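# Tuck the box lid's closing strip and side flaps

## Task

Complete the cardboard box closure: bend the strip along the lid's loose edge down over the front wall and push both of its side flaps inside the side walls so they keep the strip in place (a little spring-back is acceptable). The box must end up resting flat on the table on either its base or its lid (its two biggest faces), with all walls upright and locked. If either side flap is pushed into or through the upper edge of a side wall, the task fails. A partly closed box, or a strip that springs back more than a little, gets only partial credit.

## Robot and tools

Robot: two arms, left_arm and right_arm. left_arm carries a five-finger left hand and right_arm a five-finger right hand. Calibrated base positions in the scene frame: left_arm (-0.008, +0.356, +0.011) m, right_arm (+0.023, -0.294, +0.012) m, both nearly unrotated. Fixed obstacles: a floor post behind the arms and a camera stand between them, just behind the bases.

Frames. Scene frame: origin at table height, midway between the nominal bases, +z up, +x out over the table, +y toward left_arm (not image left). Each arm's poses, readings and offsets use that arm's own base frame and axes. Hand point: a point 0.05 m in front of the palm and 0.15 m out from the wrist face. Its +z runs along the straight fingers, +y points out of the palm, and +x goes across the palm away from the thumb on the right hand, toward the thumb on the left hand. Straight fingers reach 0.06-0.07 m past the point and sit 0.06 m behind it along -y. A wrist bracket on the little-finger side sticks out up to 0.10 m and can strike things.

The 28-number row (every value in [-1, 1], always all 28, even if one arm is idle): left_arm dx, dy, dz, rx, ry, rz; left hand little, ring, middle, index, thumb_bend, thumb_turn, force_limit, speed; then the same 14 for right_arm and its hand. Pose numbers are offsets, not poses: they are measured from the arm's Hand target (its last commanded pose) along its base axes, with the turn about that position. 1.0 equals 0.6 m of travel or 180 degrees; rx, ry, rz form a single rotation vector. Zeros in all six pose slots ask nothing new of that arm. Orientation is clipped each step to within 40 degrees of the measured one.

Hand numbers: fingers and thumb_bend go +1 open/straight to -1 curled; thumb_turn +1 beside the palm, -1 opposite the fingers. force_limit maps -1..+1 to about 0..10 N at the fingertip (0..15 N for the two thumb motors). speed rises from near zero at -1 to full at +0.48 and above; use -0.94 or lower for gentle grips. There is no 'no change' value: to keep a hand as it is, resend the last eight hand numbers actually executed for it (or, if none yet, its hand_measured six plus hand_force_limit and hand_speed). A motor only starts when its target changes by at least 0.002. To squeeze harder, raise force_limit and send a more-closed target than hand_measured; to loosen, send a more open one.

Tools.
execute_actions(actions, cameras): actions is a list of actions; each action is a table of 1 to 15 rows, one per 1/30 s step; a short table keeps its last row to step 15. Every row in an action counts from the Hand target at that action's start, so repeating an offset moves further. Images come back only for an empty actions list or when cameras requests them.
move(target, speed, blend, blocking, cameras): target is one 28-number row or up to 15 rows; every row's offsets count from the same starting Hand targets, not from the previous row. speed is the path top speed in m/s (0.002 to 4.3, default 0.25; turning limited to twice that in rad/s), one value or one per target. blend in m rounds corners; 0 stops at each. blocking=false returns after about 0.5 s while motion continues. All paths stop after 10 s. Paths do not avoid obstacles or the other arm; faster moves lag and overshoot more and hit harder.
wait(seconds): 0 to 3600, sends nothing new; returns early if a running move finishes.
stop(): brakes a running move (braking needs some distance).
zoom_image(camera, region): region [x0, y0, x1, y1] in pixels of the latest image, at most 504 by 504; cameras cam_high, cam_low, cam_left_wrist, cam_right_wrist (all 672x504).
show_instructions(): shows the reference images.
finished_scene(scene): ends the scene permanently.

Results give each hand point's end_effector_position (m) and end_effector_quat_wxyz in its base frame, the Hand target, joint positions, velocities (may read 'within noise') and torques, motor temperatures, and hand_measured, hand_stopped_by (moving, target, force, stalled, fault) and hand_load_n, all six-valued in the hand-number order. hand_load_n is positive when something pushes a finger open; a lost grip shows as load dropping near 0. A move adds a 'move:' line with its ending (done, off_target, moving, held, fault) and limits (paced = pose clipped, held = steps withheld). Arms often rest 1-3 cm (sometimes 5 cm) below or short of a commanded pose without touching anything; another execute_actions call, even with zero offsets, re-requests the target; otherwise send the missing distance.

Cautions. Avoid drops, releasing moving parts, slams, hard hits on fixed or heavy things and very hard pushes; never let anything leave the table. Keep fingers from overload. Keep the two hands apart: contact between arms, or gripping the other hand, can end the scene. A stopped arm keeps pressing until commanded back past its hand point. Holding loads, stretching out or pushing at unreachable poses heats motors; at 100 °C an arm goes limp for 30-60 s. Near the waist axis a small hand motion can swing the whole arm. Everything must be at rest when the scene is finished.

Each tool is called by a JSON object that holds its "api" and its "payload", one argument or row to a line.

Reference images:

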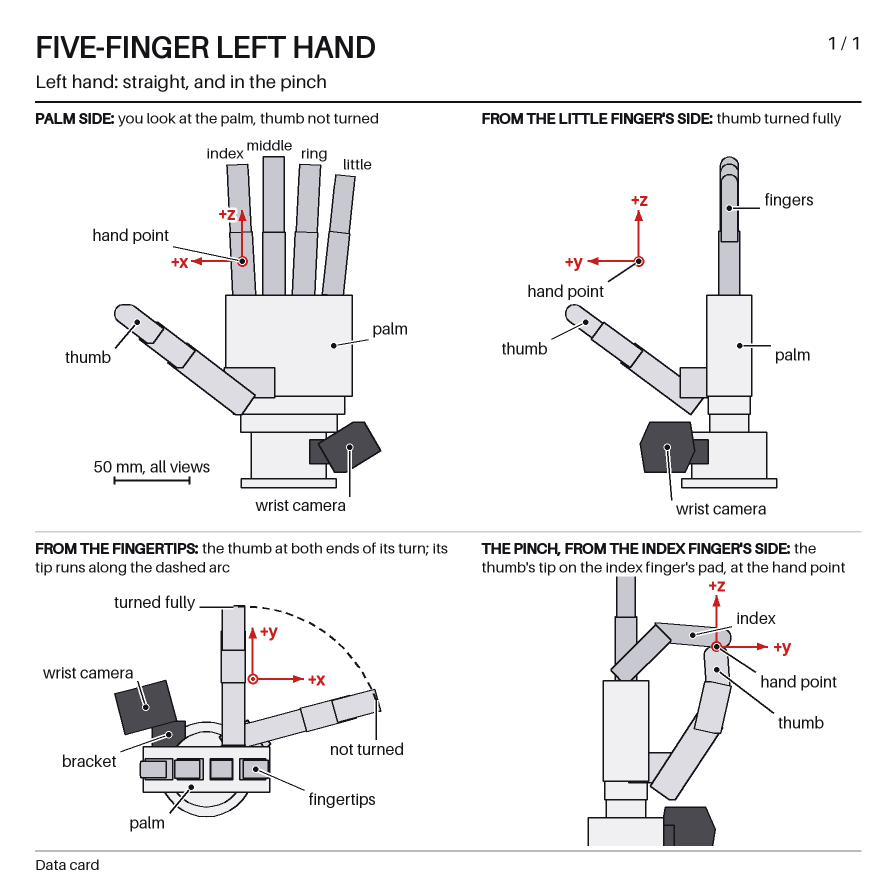

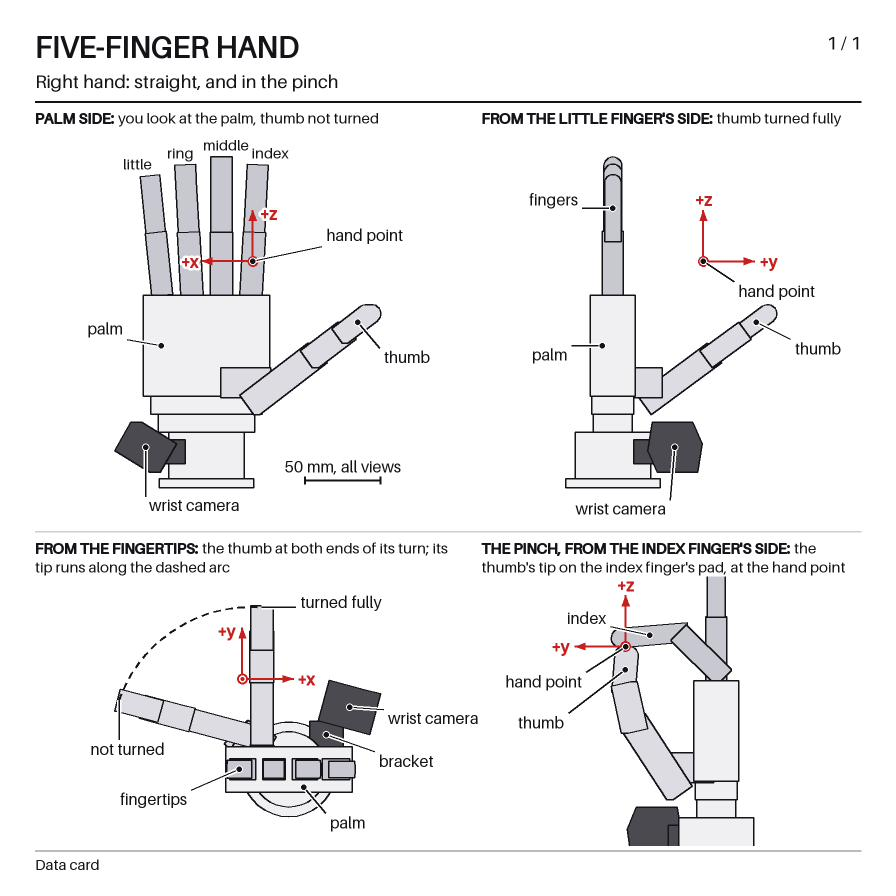

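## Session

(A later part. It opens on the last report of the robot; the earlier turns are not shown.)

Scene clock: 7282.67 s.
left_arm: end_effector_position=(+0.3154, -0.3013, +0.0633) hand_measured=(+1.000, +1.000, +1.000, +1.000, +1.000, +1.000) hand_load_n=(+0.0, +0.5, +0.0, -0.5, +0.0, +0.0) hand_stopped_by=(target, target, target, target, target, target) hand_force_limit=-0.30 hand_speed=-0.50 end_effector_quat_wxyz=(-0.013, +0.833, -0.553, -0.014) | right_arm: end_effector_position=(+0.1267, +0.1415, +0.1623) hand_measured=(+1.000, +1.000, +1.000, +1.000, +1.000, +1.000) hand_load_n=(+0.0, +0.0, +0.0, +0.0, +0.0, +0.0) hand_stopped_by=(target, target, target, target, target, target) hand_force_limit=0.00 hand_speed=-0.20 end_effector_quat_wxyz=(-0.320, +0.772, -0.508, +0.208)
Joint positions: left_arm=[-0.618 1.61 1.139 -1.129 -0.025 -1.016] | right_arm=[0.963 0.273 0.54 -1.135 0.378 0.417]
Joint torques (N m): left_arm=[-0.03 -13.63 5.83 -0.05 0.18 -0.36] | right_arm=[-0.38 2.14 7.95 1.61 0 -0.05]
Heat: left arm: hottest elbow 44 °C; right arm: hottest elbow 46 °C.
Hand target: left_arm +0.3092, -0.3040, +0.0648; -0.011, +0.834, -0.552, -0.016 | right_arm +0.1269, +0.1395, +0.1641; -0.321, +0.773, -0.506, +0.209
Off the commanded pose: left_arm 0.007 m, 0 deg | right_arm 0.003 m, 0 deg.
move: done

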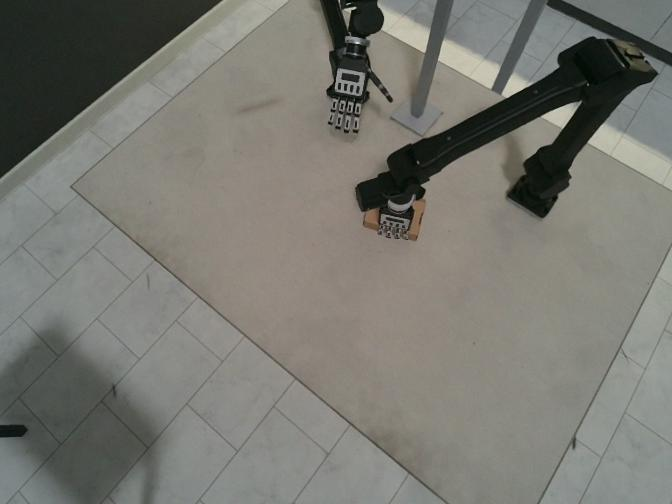

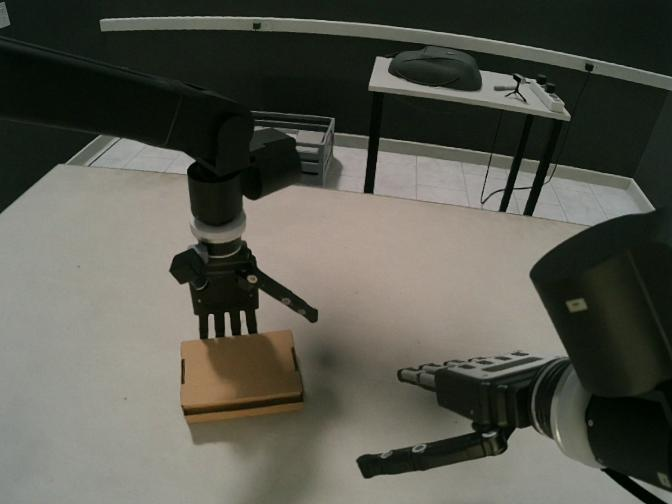

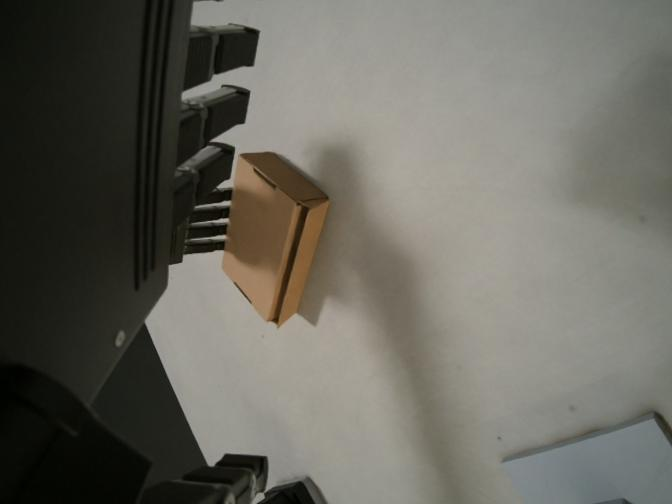

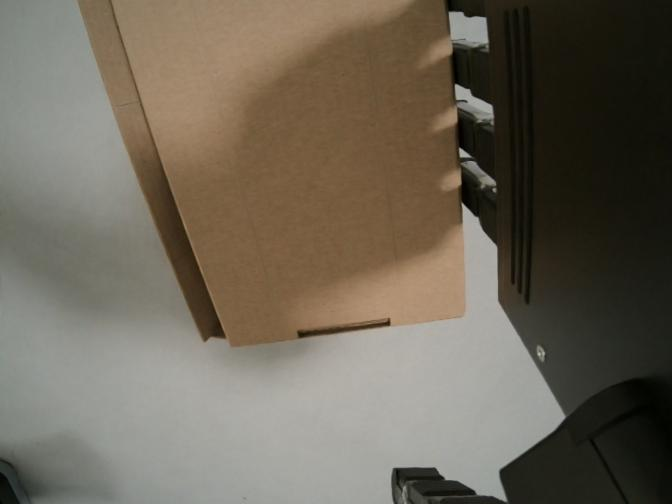

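{"api": "zoom_image", "payload": {
  "camera": "cam_left_wrist",
  "region": [210, 140, 340, 240]
}}

{"api": "zoom_image", "payload": {
  "camera": "cam_left_wrist",
  "region": [240, 240, 340, 340]
}}

Scaled by 3.877 from the camera's image (finer frame: 960x720).

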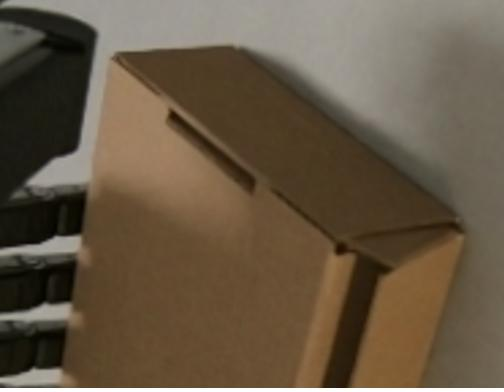

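Scaled by 5.040 from the camera's image (finer frame: 960x720).

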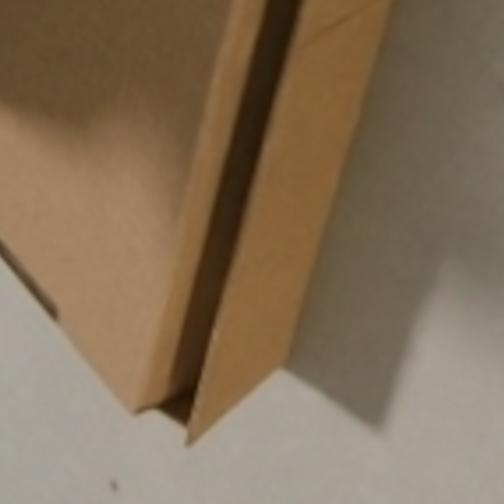

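{"api": "move", "payload": {
  "target": [0.055,0.022,0,0,0,0,1,1,1,1,1,1,-0.3,-0.5,0,0,0,0,0,0,1,1,1,1,1,1,0,-0.2],
  "speed": 0.03,
  "cameras": ["cam_low","cam_left_wrist"]
}}

{"api": "zoom_image", "payload": {
  "camera": "cam_left_wrist",
  "region": [210, 140, 350, 340]
}}

Scene clock: 7303.47 s.
left_arm: end_effector_position=(+0.3248, -0.2924, +0.0632) hand_measured=(+1.000, +1.000, +1.000, +1.000, +1.000, +1.000) hand_load_n=(+0.0, +0.0, -2.5, +0.0, +0.0, +0.0) hand_stopped_by=(target, target, target, target, target, target) hand_force_limit=-0.30 hand_speed=-0.50 end_effector_quat_wxyz=(-0.007, +0.832, -0.555, -0.019) | right_arm: end_effector_position=(+0.1266, +0.1415, +0.1623) hand_measured=(+1.000, +1.000, +1.000, +1.000, +1.000, +1.000) hand_load_n=(+0.0, +0.0, +0.0, +0.0, +0.0, +0.0) hand_stopped_by=(target, target, target, target, target, target) hand_force_limit=0.00 hand_speed=-0.20 end_effector_quat_wxyz=(-0.320, +0.772, -0.508, +0.208)
Joint positions: left_arm=[-0.584 1.624 1.153 -1.137 -0.013 -0.979] | right_arm=[0.963 0.273 0.54 -1.135 0.377 0.416]
Joint torques (N m): left_arm=[2.67 -11.11 8.85 -0.12 -0.43 -0.07] | right_arm=[-0.32 2.2 7.95 1.62 0.01 -0.06]
Heat: left arm: hottest elbow 44 °C; right arm: hottest elbow 47 °C.
Hand target: left_arm +0.3423, -0.2908, +0.0649; -0.011, +0.834, -0.552, -0.016 | right_arm +0.1268, +0.1396, +0.1641; -0.321, +0.773, -0.506, +0.209
Off the commanded pose: left_arm 0.018 m, 1 deg | right_arm 0.003 m, 0 deg.
move: off_target (left_arm)

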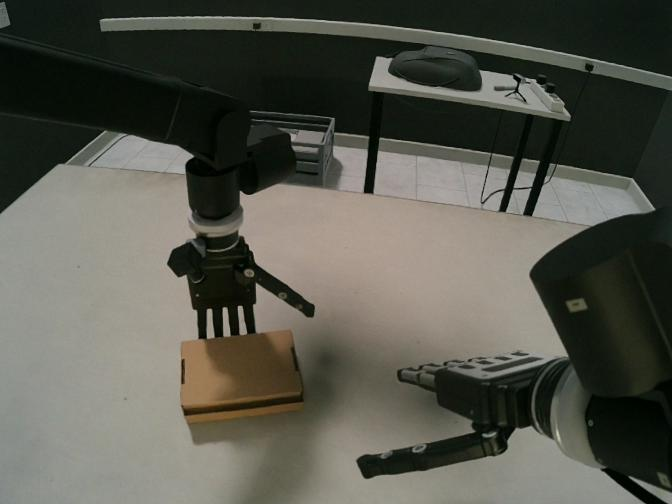

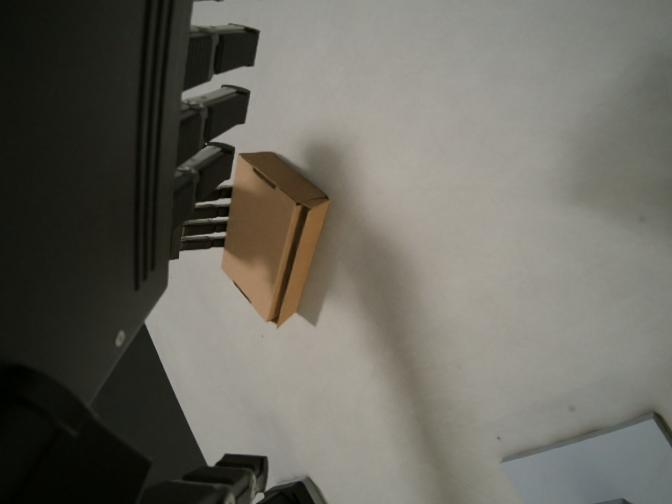

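Scaled by 2.520 from the camera's image (finer frame: 960x720).

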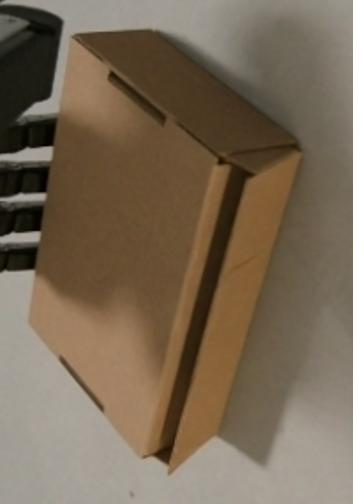

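{"api": "move", "payload": {
  "target": [0,0,0.04,0,0,0,1,1,1,1,1,1,-0.3,-0.5,0,0,0,0,0,0,1,1,1,1,1,1,0,-0.2],
  "speed": 0.03,
  "cameras": ["cam_low","cam_left_wrist"]
}}

Scene clock: 7310.07 s.
left_arm: end_effector_position=(+0.3226, -0.2853, +0.0706) hand_measured=(+1.000, +1.000, +1.000, +1.000, +1.000, +1.000) hand_load_n=(+0.0, +0.0, +0.0, +0.0, +0.0, +0.0) hand_stopped_by=(target, target, target, target, target, target) hand_force_limit=-0.30 hand_speed=-0.50 end_effector_quat_wxyz=(-0.009, +0.833, -0.551, -0.038) | right_arm: end_effector_position=(+0.1266, +0.1415, +0.1623) hand_measured=(+1.000, +1.000, +1.000, +1.000, +1.000, +1.000) hand_load_n=(+0.0, +0.0, +0.0, +0.0, +0.0, +0.0) hand_stopped_by=(target, target, target, target, target, target) hand_force_limit=0.00 hand_speed=-0.20 end_effector_quat_wxyz=(-0.320, +0.772, -0.508, +0.208)
Joint positions: left_arm=[-0.575 1.626 1.176 -1.197 -0.02 -0.978] | right_arm=[0.963 0.273 0.54 -1.135 0.377 0.416]
Joint torques (N m): left_arm=[1.9 -13.63 9.72 -0.34 -0.2 -0.06] | right_arm=[-0.26 2.2 7.95 1.59 0.01 -0.06]
Heat: left arm: hottest elbow 44 °C; right arm: hottest elbow 47 °C.
Hand target: left_arm +0.3422, -0.2908, +0.0887; -0.011, +0.834, -0.552, -0.016 | right_arm +0.1268, +0.1396, +0.1641; -0.321, +0.773, -0.506, +0.209
Off the commanded pose: left_arm 0.027 m, 3 deg | right_arm 0.003 m, 0 deg.
move: off_target (left_arm)

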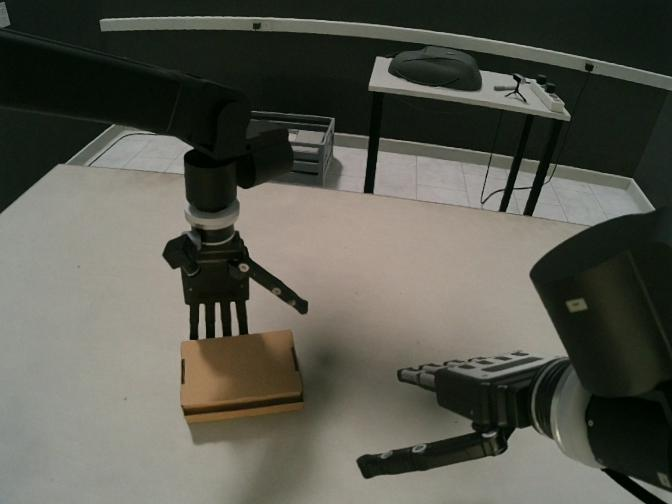

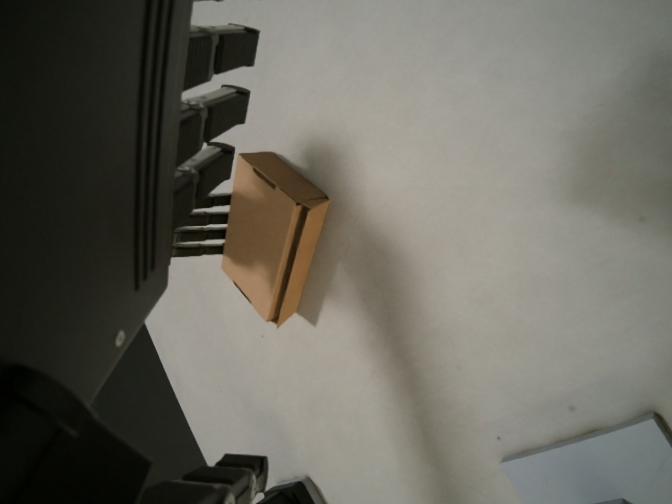

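{"api": "move", "payload": {
  "target": [
    [0.02,0.0,0.08,0,0,0,1,1,1,1,1,1,-0.3,-0.5,0,0,0,0,0,0,1,1,1,1,1,1,0,-0.2],
    [0.02,0.0,0.25,0,0,0,1,1,1,1,1,1,-0.3,-0.5,0,0,0,0,0,0,1,1,1,1,1,1,0,-0.2]
  ],
  "speed": 0.06,
  "cameras": ["all"]
}}

{"api": "zoom_image", "payload": {
  "camera": "cam_low",
  "region": [160, 310, 330, 440]
}}

{"api": "zoom_image", "payload": {
  "camera": "cam_left_wrist",
  "region": [210, 140, 350, 340]
}}

Scene clock: 7330.87 s.
left_arm: end_effector_position=(+0.3408, -0.2897, +0.2133) hand_measured=(+1.000, +1.000, +1.000, +1.000, +1.000, +1.000) hand_load_n=(+0.0, +0.0, +0.0, +0.5, +0.0, +0.0) hand_stopped_by=(target, target, target, target, target, target) hand_force_limit=-0.30 hand_speed=-0.50 end_effector_quat_wxyz=(-0.009, +0.834, -0.550, -0.045) | right_arm: end_effector_position=(+0.1266, +0.1415, +0.1623) hand_measured=(+1.000, +1.000, +1.000, +1.000, +1.000, +1.000) hand_load_n=(-0.5, +0.0, +0.0, -0.5, +0.0, +0.0) hand_stopped_by=(target, target, target, target, target, target) hand_force_limit=0.00 hand_speed=-0.20 end_effector_quat_wxyz=(-0.320, +0.772, -0.508, +0.208)
Joint positions: left_arm=[-0.562 1.583 1.512 -1.588 -0.02 -0.967] | right_arm=[0.963 0.273 0.54 -1.135 0.377 0.416]
Joint torques (N m): left_arm=[1.9 -14.92 10.73 -0.35 -0.19 -0.03] | right_arm=[-0.38 2.14 7.95 1.61 0 -0.06]
Heat: left arm: hottest elbow 46 °C; right arm: hottest elbow 48 °C.
Hand target: left_arm +0.3543, -0.2908, +0.2388; -0.011, +0.834, -0.552, -0.016 | right_arm +0.1268, +0.1396, +0.1641; -0.321, +0.773, -0.506, +0.209
Off the commanded pose: left_arm 0.029 m, 3 deg | right_arm 0.003 m, 0 deg.
move: off_target (left_arm)

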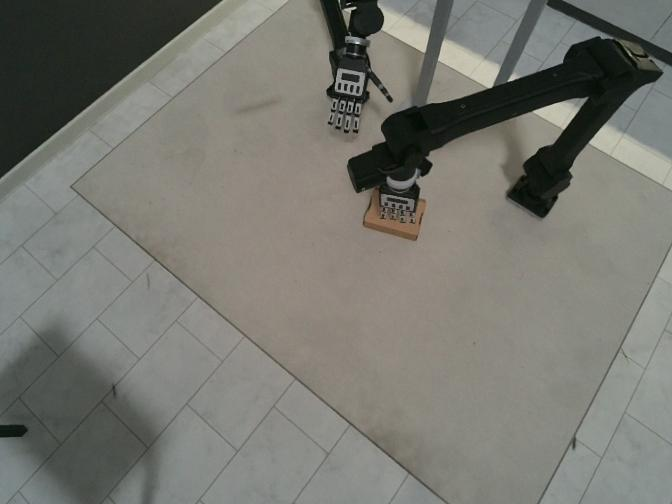

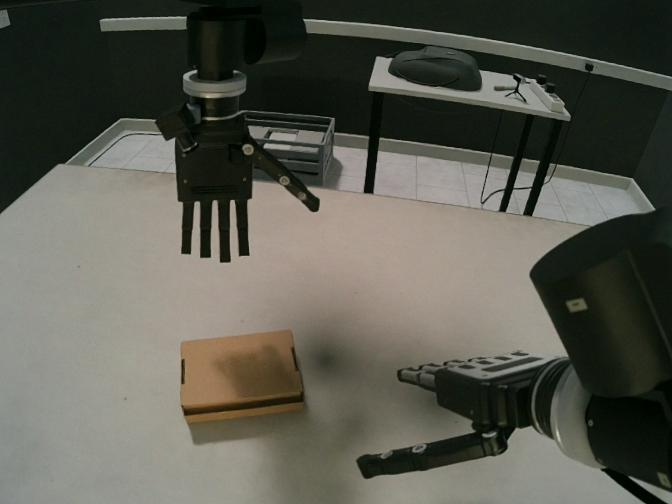

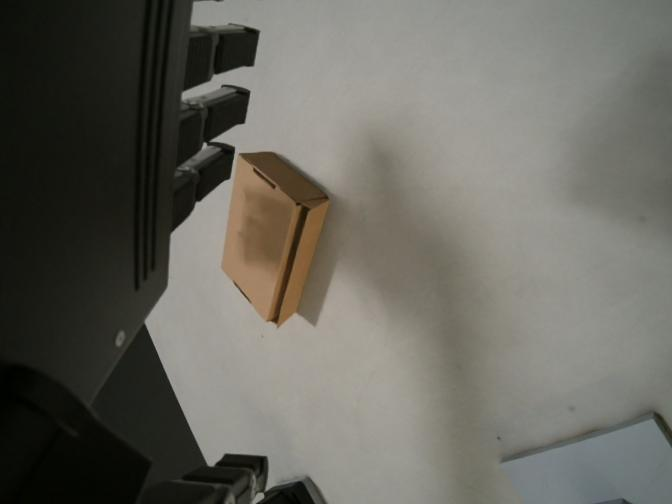

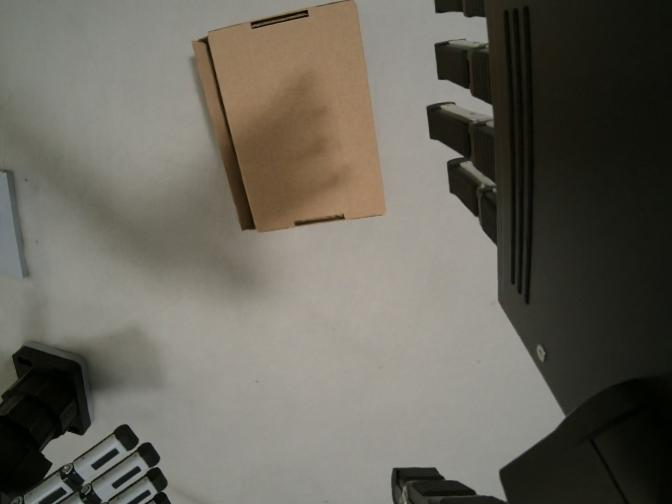

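Scaled by 2.965 from the camera's image (finer frame: 960x720).

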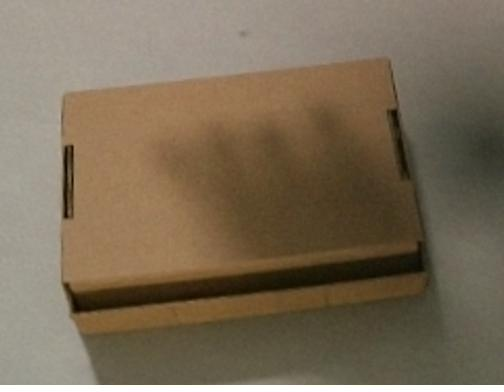

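Scaled by 2.520 from the camera's image (finer frame: 960x720).

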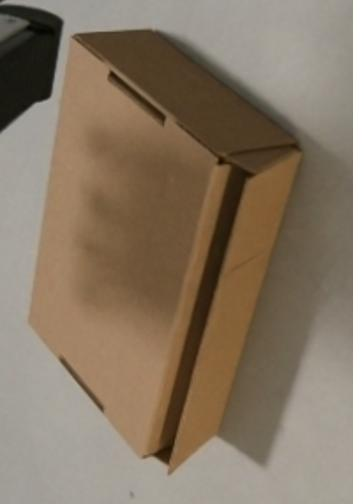

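{"api": "zoom_image", "payload": {
  "camera": "cam_left_wrist",
  "region": [280, 180, 340, 230]
}}

{"api": "zoom_image", "payload": {
  "camera": "cam_left_wrist",
  "region": [250, 290, 310, 340]
}}

Scaled by 8.400 from the camera's image (finer frame: 960x720).

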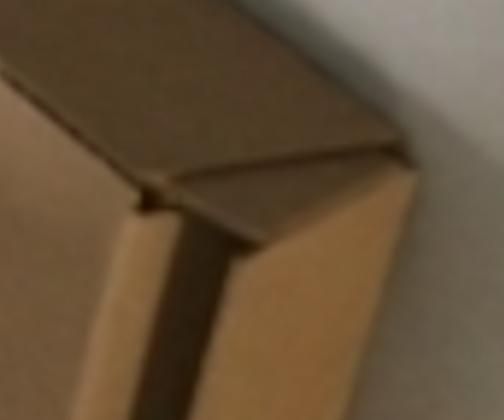

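Scaled by 8.400 from the camera's image (finer frame: 960x720).

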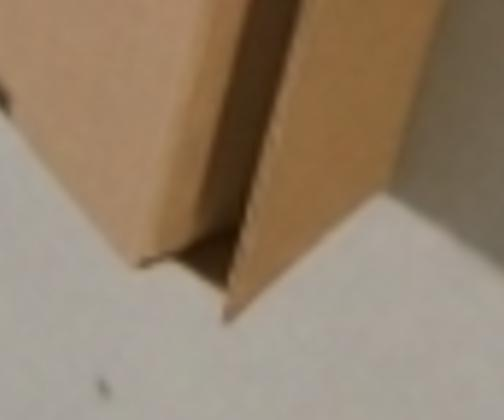

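{"api": "move", "payload": {
  "target": [
    [-0.03,-0.0087,-0.1,0,0,0,1,1,1,1,1,1,-0.3,-0.5,0,0,0,0,0,0,1,1,1,1,1,1,0,-0.2],
    [-0.045,-0.0055,-0.265,0,0,0,1,1,1,1,1,1,-0.3,-0.5,0,0,0,0,0,0,1,1,1,1,1,1,0,-0.2]
  ],
  "speed": 0.06,
  "cameras": ["cam_low","cam_left_wrist","cam_right_wrist"]
}}

Scene clock: 7367.30 s.
left_arm: end_effector_position=(+0.3293, -0.2892, +0.0837) hand_measured=(+1.000, +1.000, +1.000, +1.000, +1.000, +1.000) hand_load_n=(+0.0, +0.0, +0.0, +0.0, +0.0, +0.0) hand_stopped_by=(target, target, target, target, target, target) hand_force_limit=-0.30 hand_speed=-0.50 end_effector_quat_wxyz=(-0.010, +0.833, -0.553, -0.017) | right_arm: end_effector_position=(+0.1266, +0.1415, +0.1623) hand_measured=(+1.000, +1.000, +1.000, +1.000, +1.000, +1.000) hand_load_n=(+0.0, +0.0, +0.0, +0.0, +0.0, +0.0) hand_stopped_by=(target, target, target, target, target, target) hand_force_limit=0.00 hand_speed=-0.20 end_effector_quat_wxyz=(-0.320, +0.772, -0.508, +0.208)
Joint positions: left_arm=[-0.575 1.602 1.186 -1.189 -0.02 -0.974] | right_arm=[0.963 0.273 0.54 -1.135 0.377 0.416]
Joint torques (N m): left_arm=[-0.15 -12.69 6.13 0.51 -0.1 -0.38] | right_arm=[-0.32 2.14 7.95 1.61 0 -0.06]
Motor temperatures (°C): left_arm=[30 41 50 29 32 33] | right_arm=[32 33 49 32 31 32]
Heat: left arm: hottest elbow 50 °C; right arm: hottest elbow 49 °C.
Hand target: left_arm +0.3272, -0.2942, +0.0798; -0.011, +0.834, -0.552, -0.016 | right_arm +0.1268, +0.1396, +0.1641; -0.321, +0.773, -0.506, +0.209
Off the commanded pose: left_arm 0.007 m, 0 deg | right_arm 0.003 m, 0 deg.
move: done

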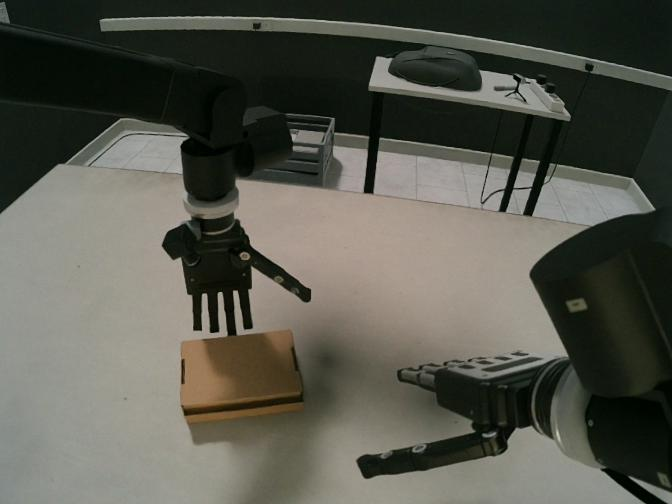

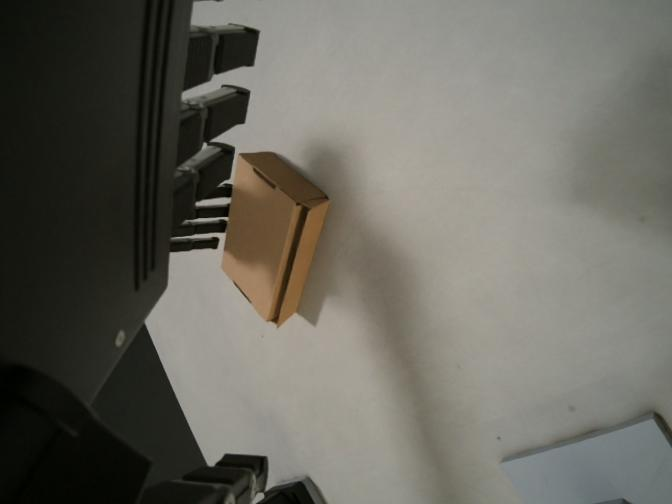

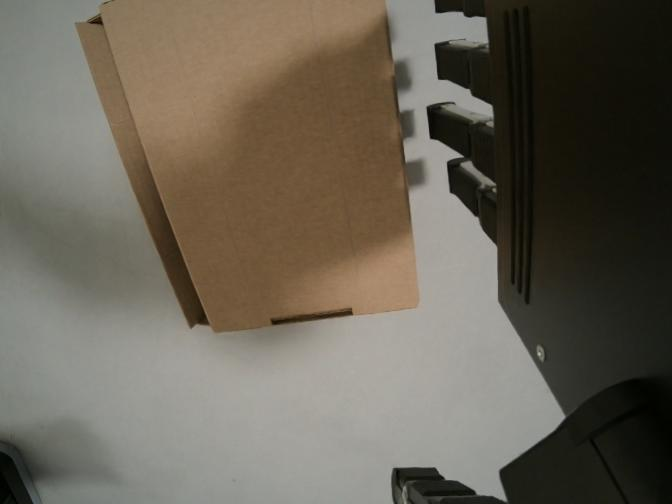

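{"api": "move", "payload": {
  "target": [
    [-0.030,-0.0163,-0.0167,0,0,0,1,1,1,1,1,1,-0.3,-0.5,-0.0998,0.22,-0.07,0,0,0,1,1,1,1,1,1,0,-0.2],
    [-0.030,-0.0163,-0.0167,0,0,0,1,1,1,1,1,1,-0.3,-0.5,-0.0998,0.3,-0.22,0,0,0,1,1,1,1,1,1,0,-0.2]
  ],
  "speed": [0.08,0.06],
  "cameras": ["cam_low","cam_right_wrist"]
}}

Scene clock: 7377.53 s.
left_arm: end_effector_position=(+0.3118, -0.2993, +0.0700) hand_measured=(+1.000, +1.000, +1.000, +1.000, +1.000, +1.000) hand_load_n=(+0.0, +0.0, +0.0, +0.0, +0.0, +0.0) hand_stopped_by=(target, target, target, target, target, target) hand_force_limit=-0.30 hand_speed=-0.50 end_effector_quat_wxyz=(-0.011, +0.833, -0.553, -0.021) | right_arm: end_effector_position=(+0.0666, +0.3161, +0.0323) hand_measured=(+1.000, +1.000, +1.000, +1.000, +1.000, +1.000) hand_load_n=(+0.0, +0.0, +0.0, +0.0, +0.0, +0.0) hand_stopped_by=(target, target, target, target, target, target) hand_force_limit=0.00 hand_speed=-0.20 end_effector_quat_wxyz=(-0.316, +0.776, -0.503, +0.212)
Joint positions: left_arm=[-0.617 1.602 1.147 -1.158 -0.02 -1.014] | right_arm=[1.604 1.105 0.501 -0.621 0.716 1.053]
Joint torques (N m): left_arm=[-0.09 -13.33 5.85 0.49 -0.04 -0.37] | right_arm=[0.21 -3.66 6.2 1.85 0.42 0.09]
Heat: left arm: hottest elbow 49 °C; right arm: hottest elbow 49 °C.
Hand target: left_arm +0.3092, -0.3039, +0.0698; -0.011, +0.834, -0.552, -0.016 | right_arm +0.0670, +0.3196, +0.0321; -0.321, +0.773, -0.506, +0.209
Off the commanded pose: left_arm 0.005 m, 1 deg | right_arm 0.003 m, 1 deg.
move: done

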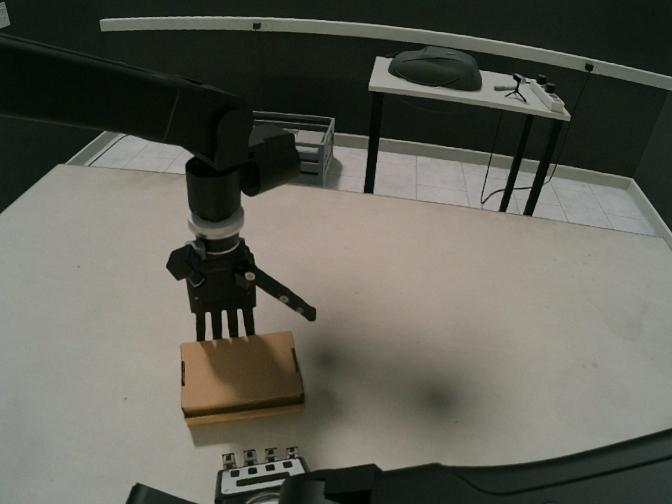

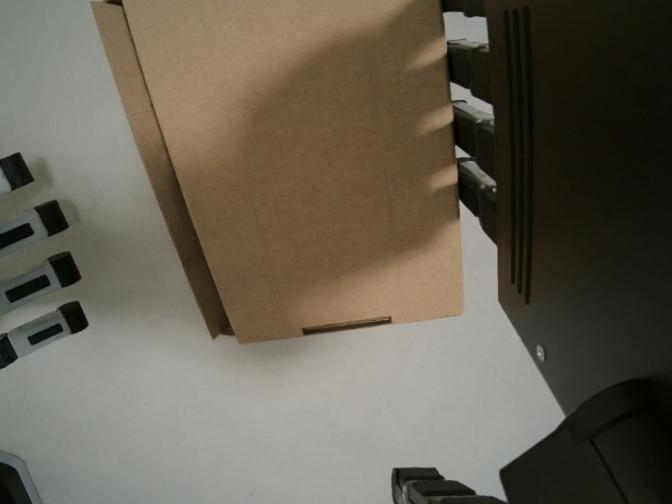

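{"api": "move", "payload": {
  "target": [0,0,0,0,0,0,1,1,1,1,1,1,-0.3,-0.5,0.040,0.059,-0.02,0,0,0,1,1,1,1,1,1,0,-0.2],
  "speed": 0.04,
  "cameras": ["cam_low","cam_right_wrist"]
}}

Scene clock: 7386.13 s.
left_arm: end_effector_position=(+0.3118, -0.2993, +0.0700) hand_measured=(+1.000, +1.000, +1.000, +1.000, +1.000, +1.000) hand_load_n=(+0.0, +0.0, +0.0, +0.0, +0.0, +0.0) hand_stopped_by=(target, target, target, target, target, target) hand_force_limit=-0.30 hand_speed=-0.50 end_effector_quat_wxyz=(-0.011, +0.833, -0.553, -0.021) | right_arm: end_effector_position=(+0.0878, +0.3379, +0.0108) hand_measured=(+1.000, +1.000, +1.000, +1.000, +1.000, +1.000) hand_load_n=(+0.0, +0.0, +0.0, +0.0, +0.0, +0.0) hand_stopped_by=(target, target, target, target, target, target) hand_force_limit=0.00 hand_speed=-0.20 end_effector_quat_wxyz=(-0.308, +0.777, -0.504, +0.216)
Joint positions: left_arm=[-0.617 1.602 1.147 -1.158 -0.02 -1.014] | right_arm=[1.524 1.232 0.521 -0.474 0.687 0.964]
Joint torques (N m): left_arm=[-0.09 -13.33 5.85 0.5 -0.04 -0.38] | right_arm=[-0.32 -4.6 7.99 1.95 0.25 -0.06]
Heat: left arm: hottest elbow 48 °C; right arm: hottest elbow 48 °C.
Hand target: left_arm +0.3092, -0.3039, +0.0698; -0.011, +0.834, -0.552, -0.016 | right_arm +0.0910, +0.3550, +0.0201; -0.321, +0.773, -0.506, +0.209
Off the commanded pose: left_arm 0.005 m, 1 deg | right_arm 0.020 m, 2 deg.
move: off_target (right_arm)

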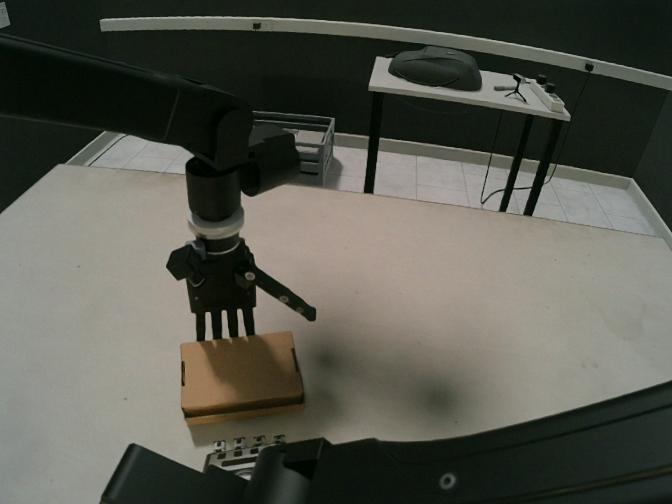

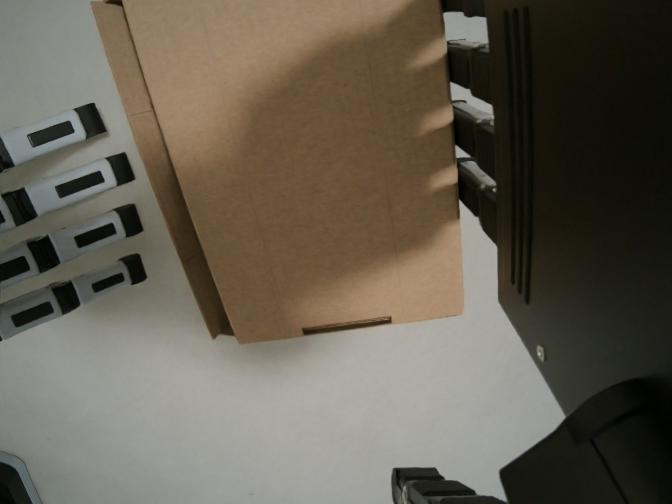

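{"api": "move", "payload": {
  "target": [0,0,0,0,0,0,1,1,1,1,1,1,-0.3,-0.5,0.0,0.02,0.022,0,0,0,1,1,1,1,1,1,0,-0.2],
  "speed": 0.03
}}

{"api": "move", "payload": {
  "target": [0,0,0,0,0,0,1,1,1,1,1,1,-0.3,-0.5,0.095,0.015,0.008,0,0,0,1,1,1,1,1,1,0,-0.2],
  "speed": 0.03,
  "cameras": ["cam_low","cam_right_wrist"]
}}

{"api": "zoom_image", "payload": {
  "camera": "cam_right_wrist",
  "region": [60, 0, 280, 370]
}}

Scene clock: 7394.83 s.
left_arm: end_effector_position=(+0.3118, -0.2993, +0.0700) hand_measured=(+1.000, +1.000, +1.000, +1.000, +1.000, +1.000) hand_load_n=(+0.0, +0.0, +0.0, +0.0, +0.0, +0.0) hand_stopped_by=(target, target, target, target, target, target) hand_force_limit=-0.30 hand_speed=-0.50 end_effector_quat_wxyz=(-0.011, +0.833, -0.553, -0.021) | right_arm: end_effector_position=(+0.0887, +0.3574, +0.0264) hand_measured=(+1.000, +1.000, +1.000, +1.000, +1.000, +1.000) hand_load_n=(+0.0, +0.0, +0.0, +0.0, +0.0, +0.0) hand_stopped_by=(target, target, target, target, target, target) hand_force_limit=0.00 hand_speed=-0.20 end_effector_quat_wxyz=(-0.320, +0.772, -0.507, +0.209)
Joint positions: left_arm=[-0.617 1.602 1.147 -1.158 -0.02 -1.014] | right_arm=[1.524 1.236 0.568 -0.486 0.687 0.963]
Joint torques (N m): left_arm=[-0.09 -13.33 5.85 0.49 -0.04 -0.38] | right_arm=[-0.09 -4.78 8.29 0.79 0.25 -0.04]
Heat: left arm: hottest elbow 47 °C; right arm: hottest elbow 47 °C.
Hand target: left_arm +0.3092, -0.3039, +0.0698; -0.011, +0.834, -0.552, -0.016 | right_arm +0.0910, +0.3671, +0.0334; -0.321, +0.773, -0.506, +0.209
Off the commanded pose: left_arm 0.005 m, 1 deg | right_arm 0.012 m, 0 deg.
move: off_target (right_arm)

Scene clock: 7397.27 s.
left_arm: end_effector_position=(+0.3180, -0.2982, +0.0684) hand_measured=(+1.000, +1.000, +1.000, +1.000, +1.000, +1.000) hand_load_n=(+0.0, +0.5, +0.0, +0.0, +0.0, +0.0) hand_stopped_by=(target, target, target, target, target, target) hand_force_limit=-0.30 hand_speed=-0.50 end_effector_quat_wxyz=(-0.022, +0.833, -0.553, -0.012) | right_arm: end_effector_position=(+0.1314, +0.3552, +0.0259) hand_measured=(+1.000, +1.000, +1.000, +1.000, +1.000, +1.000) hand_load_n=(+0.0, +0.0, -3.0, -0.5, +0.0, +0.0) hand_stopped_by=(target, target, target, target, target, target) hand_force_limit=0.00 hand_speed=-0.20 end_effector_quat_wxyz=(-0.301, +0.787, -0.496, +0.209)
Joint positions: left_arm=[-0.617 1.602 1.147 -1.142 -0.043 -1.015] | right_arm=[1.366 1.249 0.582 -0.416 0.596 0.768]
Joint torques (N m): left_arm=[-0.15 -13.39 5.9 -0.06 0.92 -0.37] | right_arm=[-1.73 -4.6 8.99 2.71 0.55 -0.07]
Heat: left arm: hottest elbow 47 °C; right arm: hottest elbow 47 °C.
Hand target: left_arm +0.3092, -0.3039, +0.0698; -0.011, +0.834, -0.552, -0.016 | right_arm +0.1481, +0.3759, +0.0382; -0.321, +0.773, -0.506, +0.209
Off the commanded pose: left_arm 0.011 m, 1 deg | right_arm 0.029 m, 3 deg.
move: off_target (right_arm)

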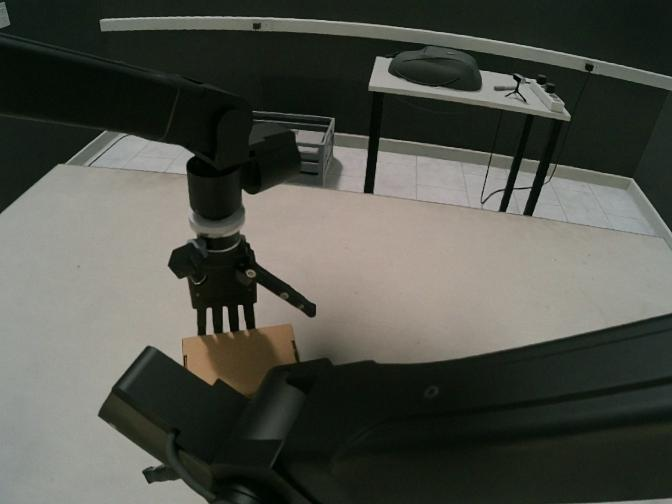

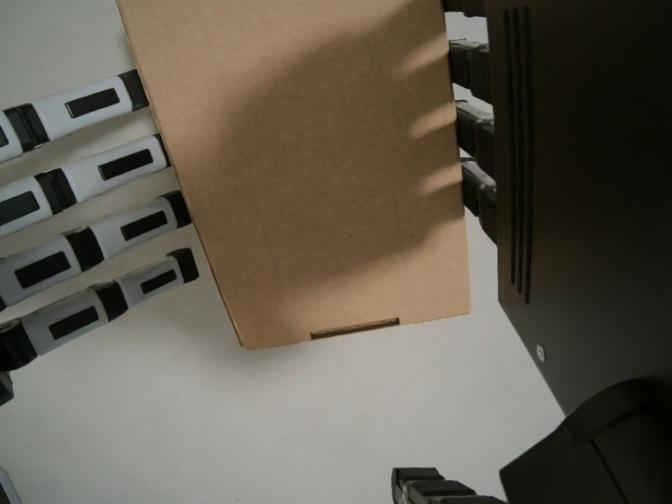

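Scaled by 1.362 from the camera's image (finer frame: 960x720).

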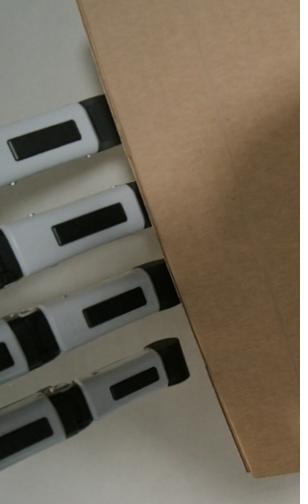

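{"api": "move", "payload": {
  "target": [0,0,0,0,0,0,1,1,1,1,1,1,-0.3,-0.5,0.012,0.005,0.0,0,0,0,1,1,1,1,1,1,0,-0.2],
  "speed": 0.02,
  "cameras": ["cam_right_wrist"]
}}

{"api": "zoom_image", "payload": {
  "camera": "cam_right_wrist",
  "region": [60, 0, 280, 370]
}}

Scene clock: 7403.87 s.
left_arm: end_effector_position=(+0.3212, -0.2963, +0.0679) hand_measured=(+1.000, +1.000, +1.000, +1.000, +1.000, +1.000) hand_load_n=(+0.0, +0.5, +0.0, +0.0, +0.0, +0.0) hand_stopped_by=(target, target, target, target, target, target) hand_force_limit=-0.30 hand_speed=-0.50 end_effector_quat_wxyz=(-0.025, +0.834, -0.551, -0.010) | right_arm: end_effector_position=(+0.1358, +0.3573, +0.0261) hand_measured=(+1.000, +1.000, +1.000, +1.000, +1.000, +1.000) hand_load_n=(+0.0, +0.0, -3.5, +0.0, +0.0, +0.0) hand_stopped_by=(target, target, target, target, target, target) hand_force_limit=0.00 hand_speed=-0.20 end_effector_quat_wxyz=(-0.300, +0.789, -0.495, +0.208)
Joint positions: left_arm=[-0.612 1.602 1.147 -1.137 -0.05 -1.015] | right_arm=[1.351 1.256 0.589 -0.407 0.585 0.748]
Joint torques (N m): left_arm=[-0.44 -13.39 5.91 -0.23 1.24 -0.37] | right_arm=[-2.02 -4.42 9.11 2.91 0.58 -0.04]
Heat: left arm: hottest elbow 47 °C; right arm: hottest elbow 47 °C.
Hand target: left_arm +0.3093, -0.3039, +0.0698; -0.011, +0.834, -0.552, -0.016 | right_arm +0.1553, +0.3790, +0.0382; -0.321, +0.773, -0.506, +0.209
Off the commanded pose: left_arm 0.014 m, 2 deg | right_arm 0.032 m, 3 deg.
move: off_target (right_arm)

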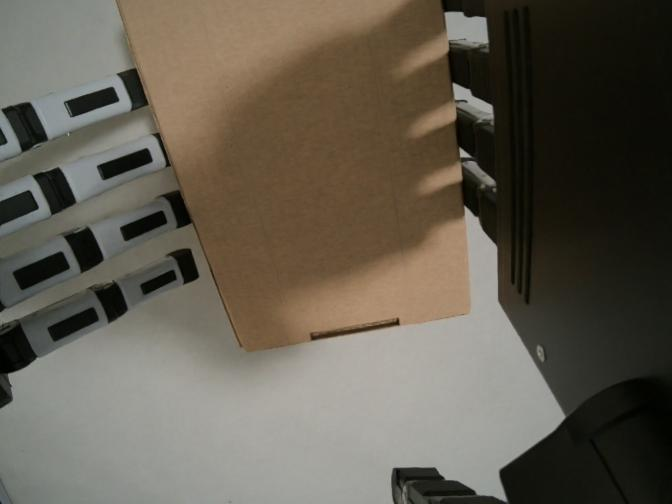

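Scaled by 1.362 from the camera's image (finer frame: 960x720).

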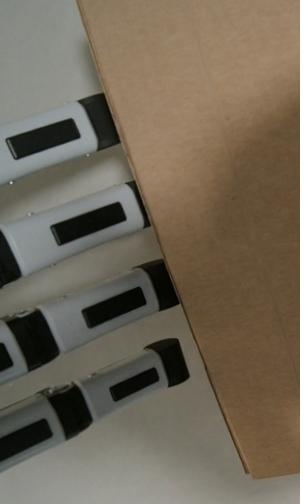

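{"api": "wait", "payload": {
  "seconds": 10
}}

{"api": "move", "payload": {
  "target": [0,0,0,0,0,0,1,1,1,1,1,1,-0.3,-0.5,-0.075,-0.04,-0.015,0,0,0,1,1,1,1,1,1,0,-0.2],
  "speed": 0.008,
  "cameras": ["cam_right_wrist"]
}}

{"api": "move", "payload": {
  "target": [0,0,0,0,0,0,1,1,1,1,1,1,-0.3,-0.5,-0.05,-0.02,-0.01,0,0,0,1,1,1,1,1,1,0,-0.2],
  "speed": 0.01,
  "cameras": ["cam_right_wrist"]
}}

{"api": "zoom_image", "payload": {
  "camera": "cam_right_wrist",
  "region": [60, 0, 280, 370]
}}

Scene clock: 7422.13 s.
left_arm: end_effector_position=(+0.3212, -0.2963, +0.0679) hand_measured=(+1.000, +1.000, +1.000, +1.000, +1.000, +1.000) hand_load_n=(-0.5, +1.0, +0.0, +0.0, +0.0, -0.5) hand_stopped_by=(target, target, target, target, target, target) hand_force_limit=-0.30 hand_speed=-0.50 end_effector_quat_wxyz=(-0.025, +0.834, -0.551, -0.010) | right_arm: end_effector_position=(+0.1358, +0.3572, +0.0261) hand_measured=(+1.000, +1.000, +1.000, +1.000, +1.000, +1.000) hand_load_n=(+0.0, +0.0, -3.5, +0.0, +0.0, +0.0) hand_stopped_by=(target, target, target, target, target, target) hand_force_limit=0.00 hand_speed=-0.20 end_effector_quat_wxyz=(-0.300, +0.789, -0.494, +0.208)
Joint positions: left_arm=[-0.612 1.602 1.147 -1.137 -0.05 -1.015] | right_arm=[1.351 1.256 0.589 -0.407 0.585 0.747]
Joint torques (N m): left_arm=[-0.44 -13.39 5.91 -0.24 1.24 -0.37] | right_arm=[-2.02 -4.42 9.13 2.89 0.57 -0.05]
Heat: left arm: hottest elbow 46 °C; right arm: hottest elbow 48 °C.
Hand target: left_arm +0.3093, -0.3039, +0.0698; -0.011, +0.834, -0.552, -0.016 | right_arm +0.1553, +0.3790, +0.0382; -0.321, +0.773, -0.506, +0.209
Off the commanded pose: left_arm 0.014 m, 2 deg | right_arm 0.032 m, 3 deg.
wait: 10.00 s; at rest from the start

Scene clock: 7428.90 s.
left_arm: end_effector_position=(+0.3173, -0.3015, +0.0694) hand_measured=(+1.000, +1.000, +1.000, +1.000, +1.000, +1.000) hand_load_n=(+0.0, +0.0, +0.0, +0.0, +0.0, +0.0) hand_stopped_by=(target, target, target, target, target, target) hand_force_limit=-0.30 hand_speed=-0.50 end_effector_quat_wxyz=(-0.013, +0.833, -0.553, -0.010) | right_arm: end_effector_position=(+0.1132, +0.3563, +0.0277) hand_measured=(+1.000, +1.000, +1.000, +1.000, +1.000, +1.000) hand_load_n=(-0.5, +0.0, -0.5, +0.0, +0.0, -0.5) hand_stopped_by=(target, target, target, target, target, target) hand_force_limit=0.00 hand_speed=-0.20 end_effector_quat_wxyz=(-0.321, +0.774, -0.505, +0.210)
Joint positions: left_arm=[-0.615 1.602 1.147 -1.137 -0.024 -1.015] | right_arm=[1.44 1.229 0.56 -0.424 0.651 0.862]
Joint torques (N m): left_arm=[-0.21 -13.39 5.87 -0.23 0.13 -0.37] | right_arm=[0.97 -6.3 6.01 0.88 0.47 0.18]
Heat: left arm: hottest elbow 46 °C; right arm: hottest elbow 47 °C.
Hand target: left_arm +0.3092, -0.3039, +0.0698; -0.011, +0.834, -0.552, -0.016 | right_arm +0.1103, +0.3549, +0.0292; -0.321, +0.773, -0.506, +0.209
Off the commanded pose: left_arm 0.008 m, 1 deg | right_arm 0.003 m, 0 deg.
move: done

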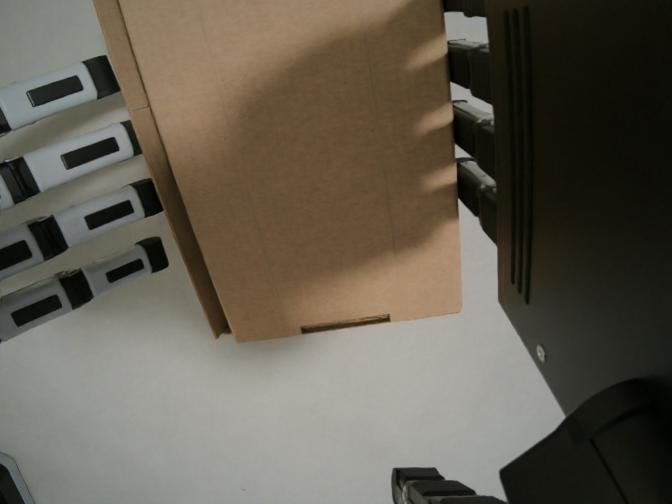

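Scene clock: 7432.57 s.
left_arm: end_effector_position=(+0.3172, -0.3016, +0.0694) hand_measured=(+1.000, +1.000, +1.000, +1.000, +1.000, +1.000) hand_load_n=(+0.0, +0.0, +0.0, +0.0, +0.0, +0.0) hand_stopped_by=(target, target, target, target, target, target) hand_force_limit=-0.30 hand_speed=-0.50 end_effector_quat_wxyz=(-0.012, +0.833, -0.553, -0.010) | right_arm: end_effector_position=(+0.0828, +0.3446, +0.0219) hand_measured=(+1.000, +1.000, +1.000, +1.000, +1.000, +1.000) hand_load_n=(+0.0, -0.5, +0.0, +0.0, +0.0, +0.0) hand_stopped_by=(target, target, target, target, target, target) hand_force_limit=0.00 hand_speed=-0.20 end_effector_quat_wxyz=(-0.320, +0.774, -0.505, +0.210)
Joint positions: left_arm=[-0.615 1.602 1.147 -1.137 -0.024 -1.015] | right_arm=[1.543 1.209 0.534 -0.491 0.694 0.981]
Joint torques (N m): left_arm=[-0.15 -13.39 5.89 -0.21 0.12 -0.37] | right_arm=[0.97 -5.83 5.89 0.77 0.5 0.18]
Motor temperatures (°C): left_arm=[30 41 45 29 33 33] | right_arm=[32 33 47 33 32 32]
Heat: left arm: hottest elbow 45 °C; right arm: hottest elbow 47 °C.
Hand target: left_arm +0.3093, -0.3039, +0.0698; -0.011, +0.834, -0.552, -0.016 | right_arm +0.0803, +0.3430, +0.0232; -0.321, +0.773, -0.506, +0.209
Off the commanded pose: left_arm 0.008 m, 1 deg | right_arm 0.003 m, 0 deg.
move: done

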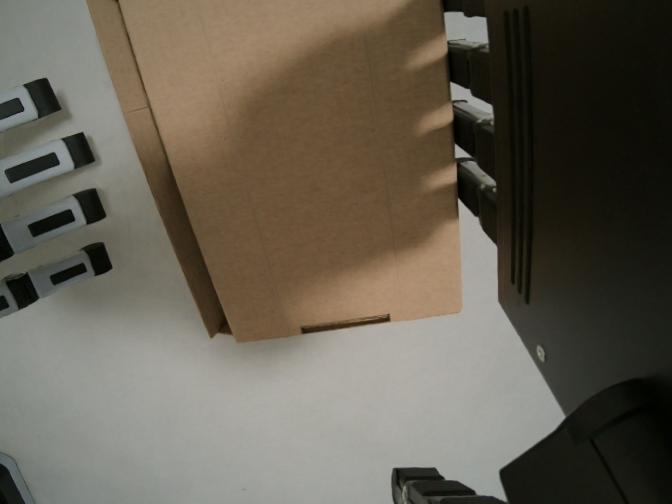

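Scaled by 1.362 from the camera's image (finer frame: 960x720).

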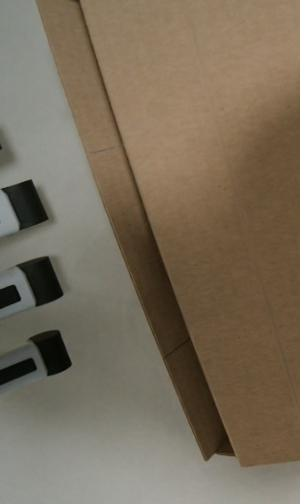

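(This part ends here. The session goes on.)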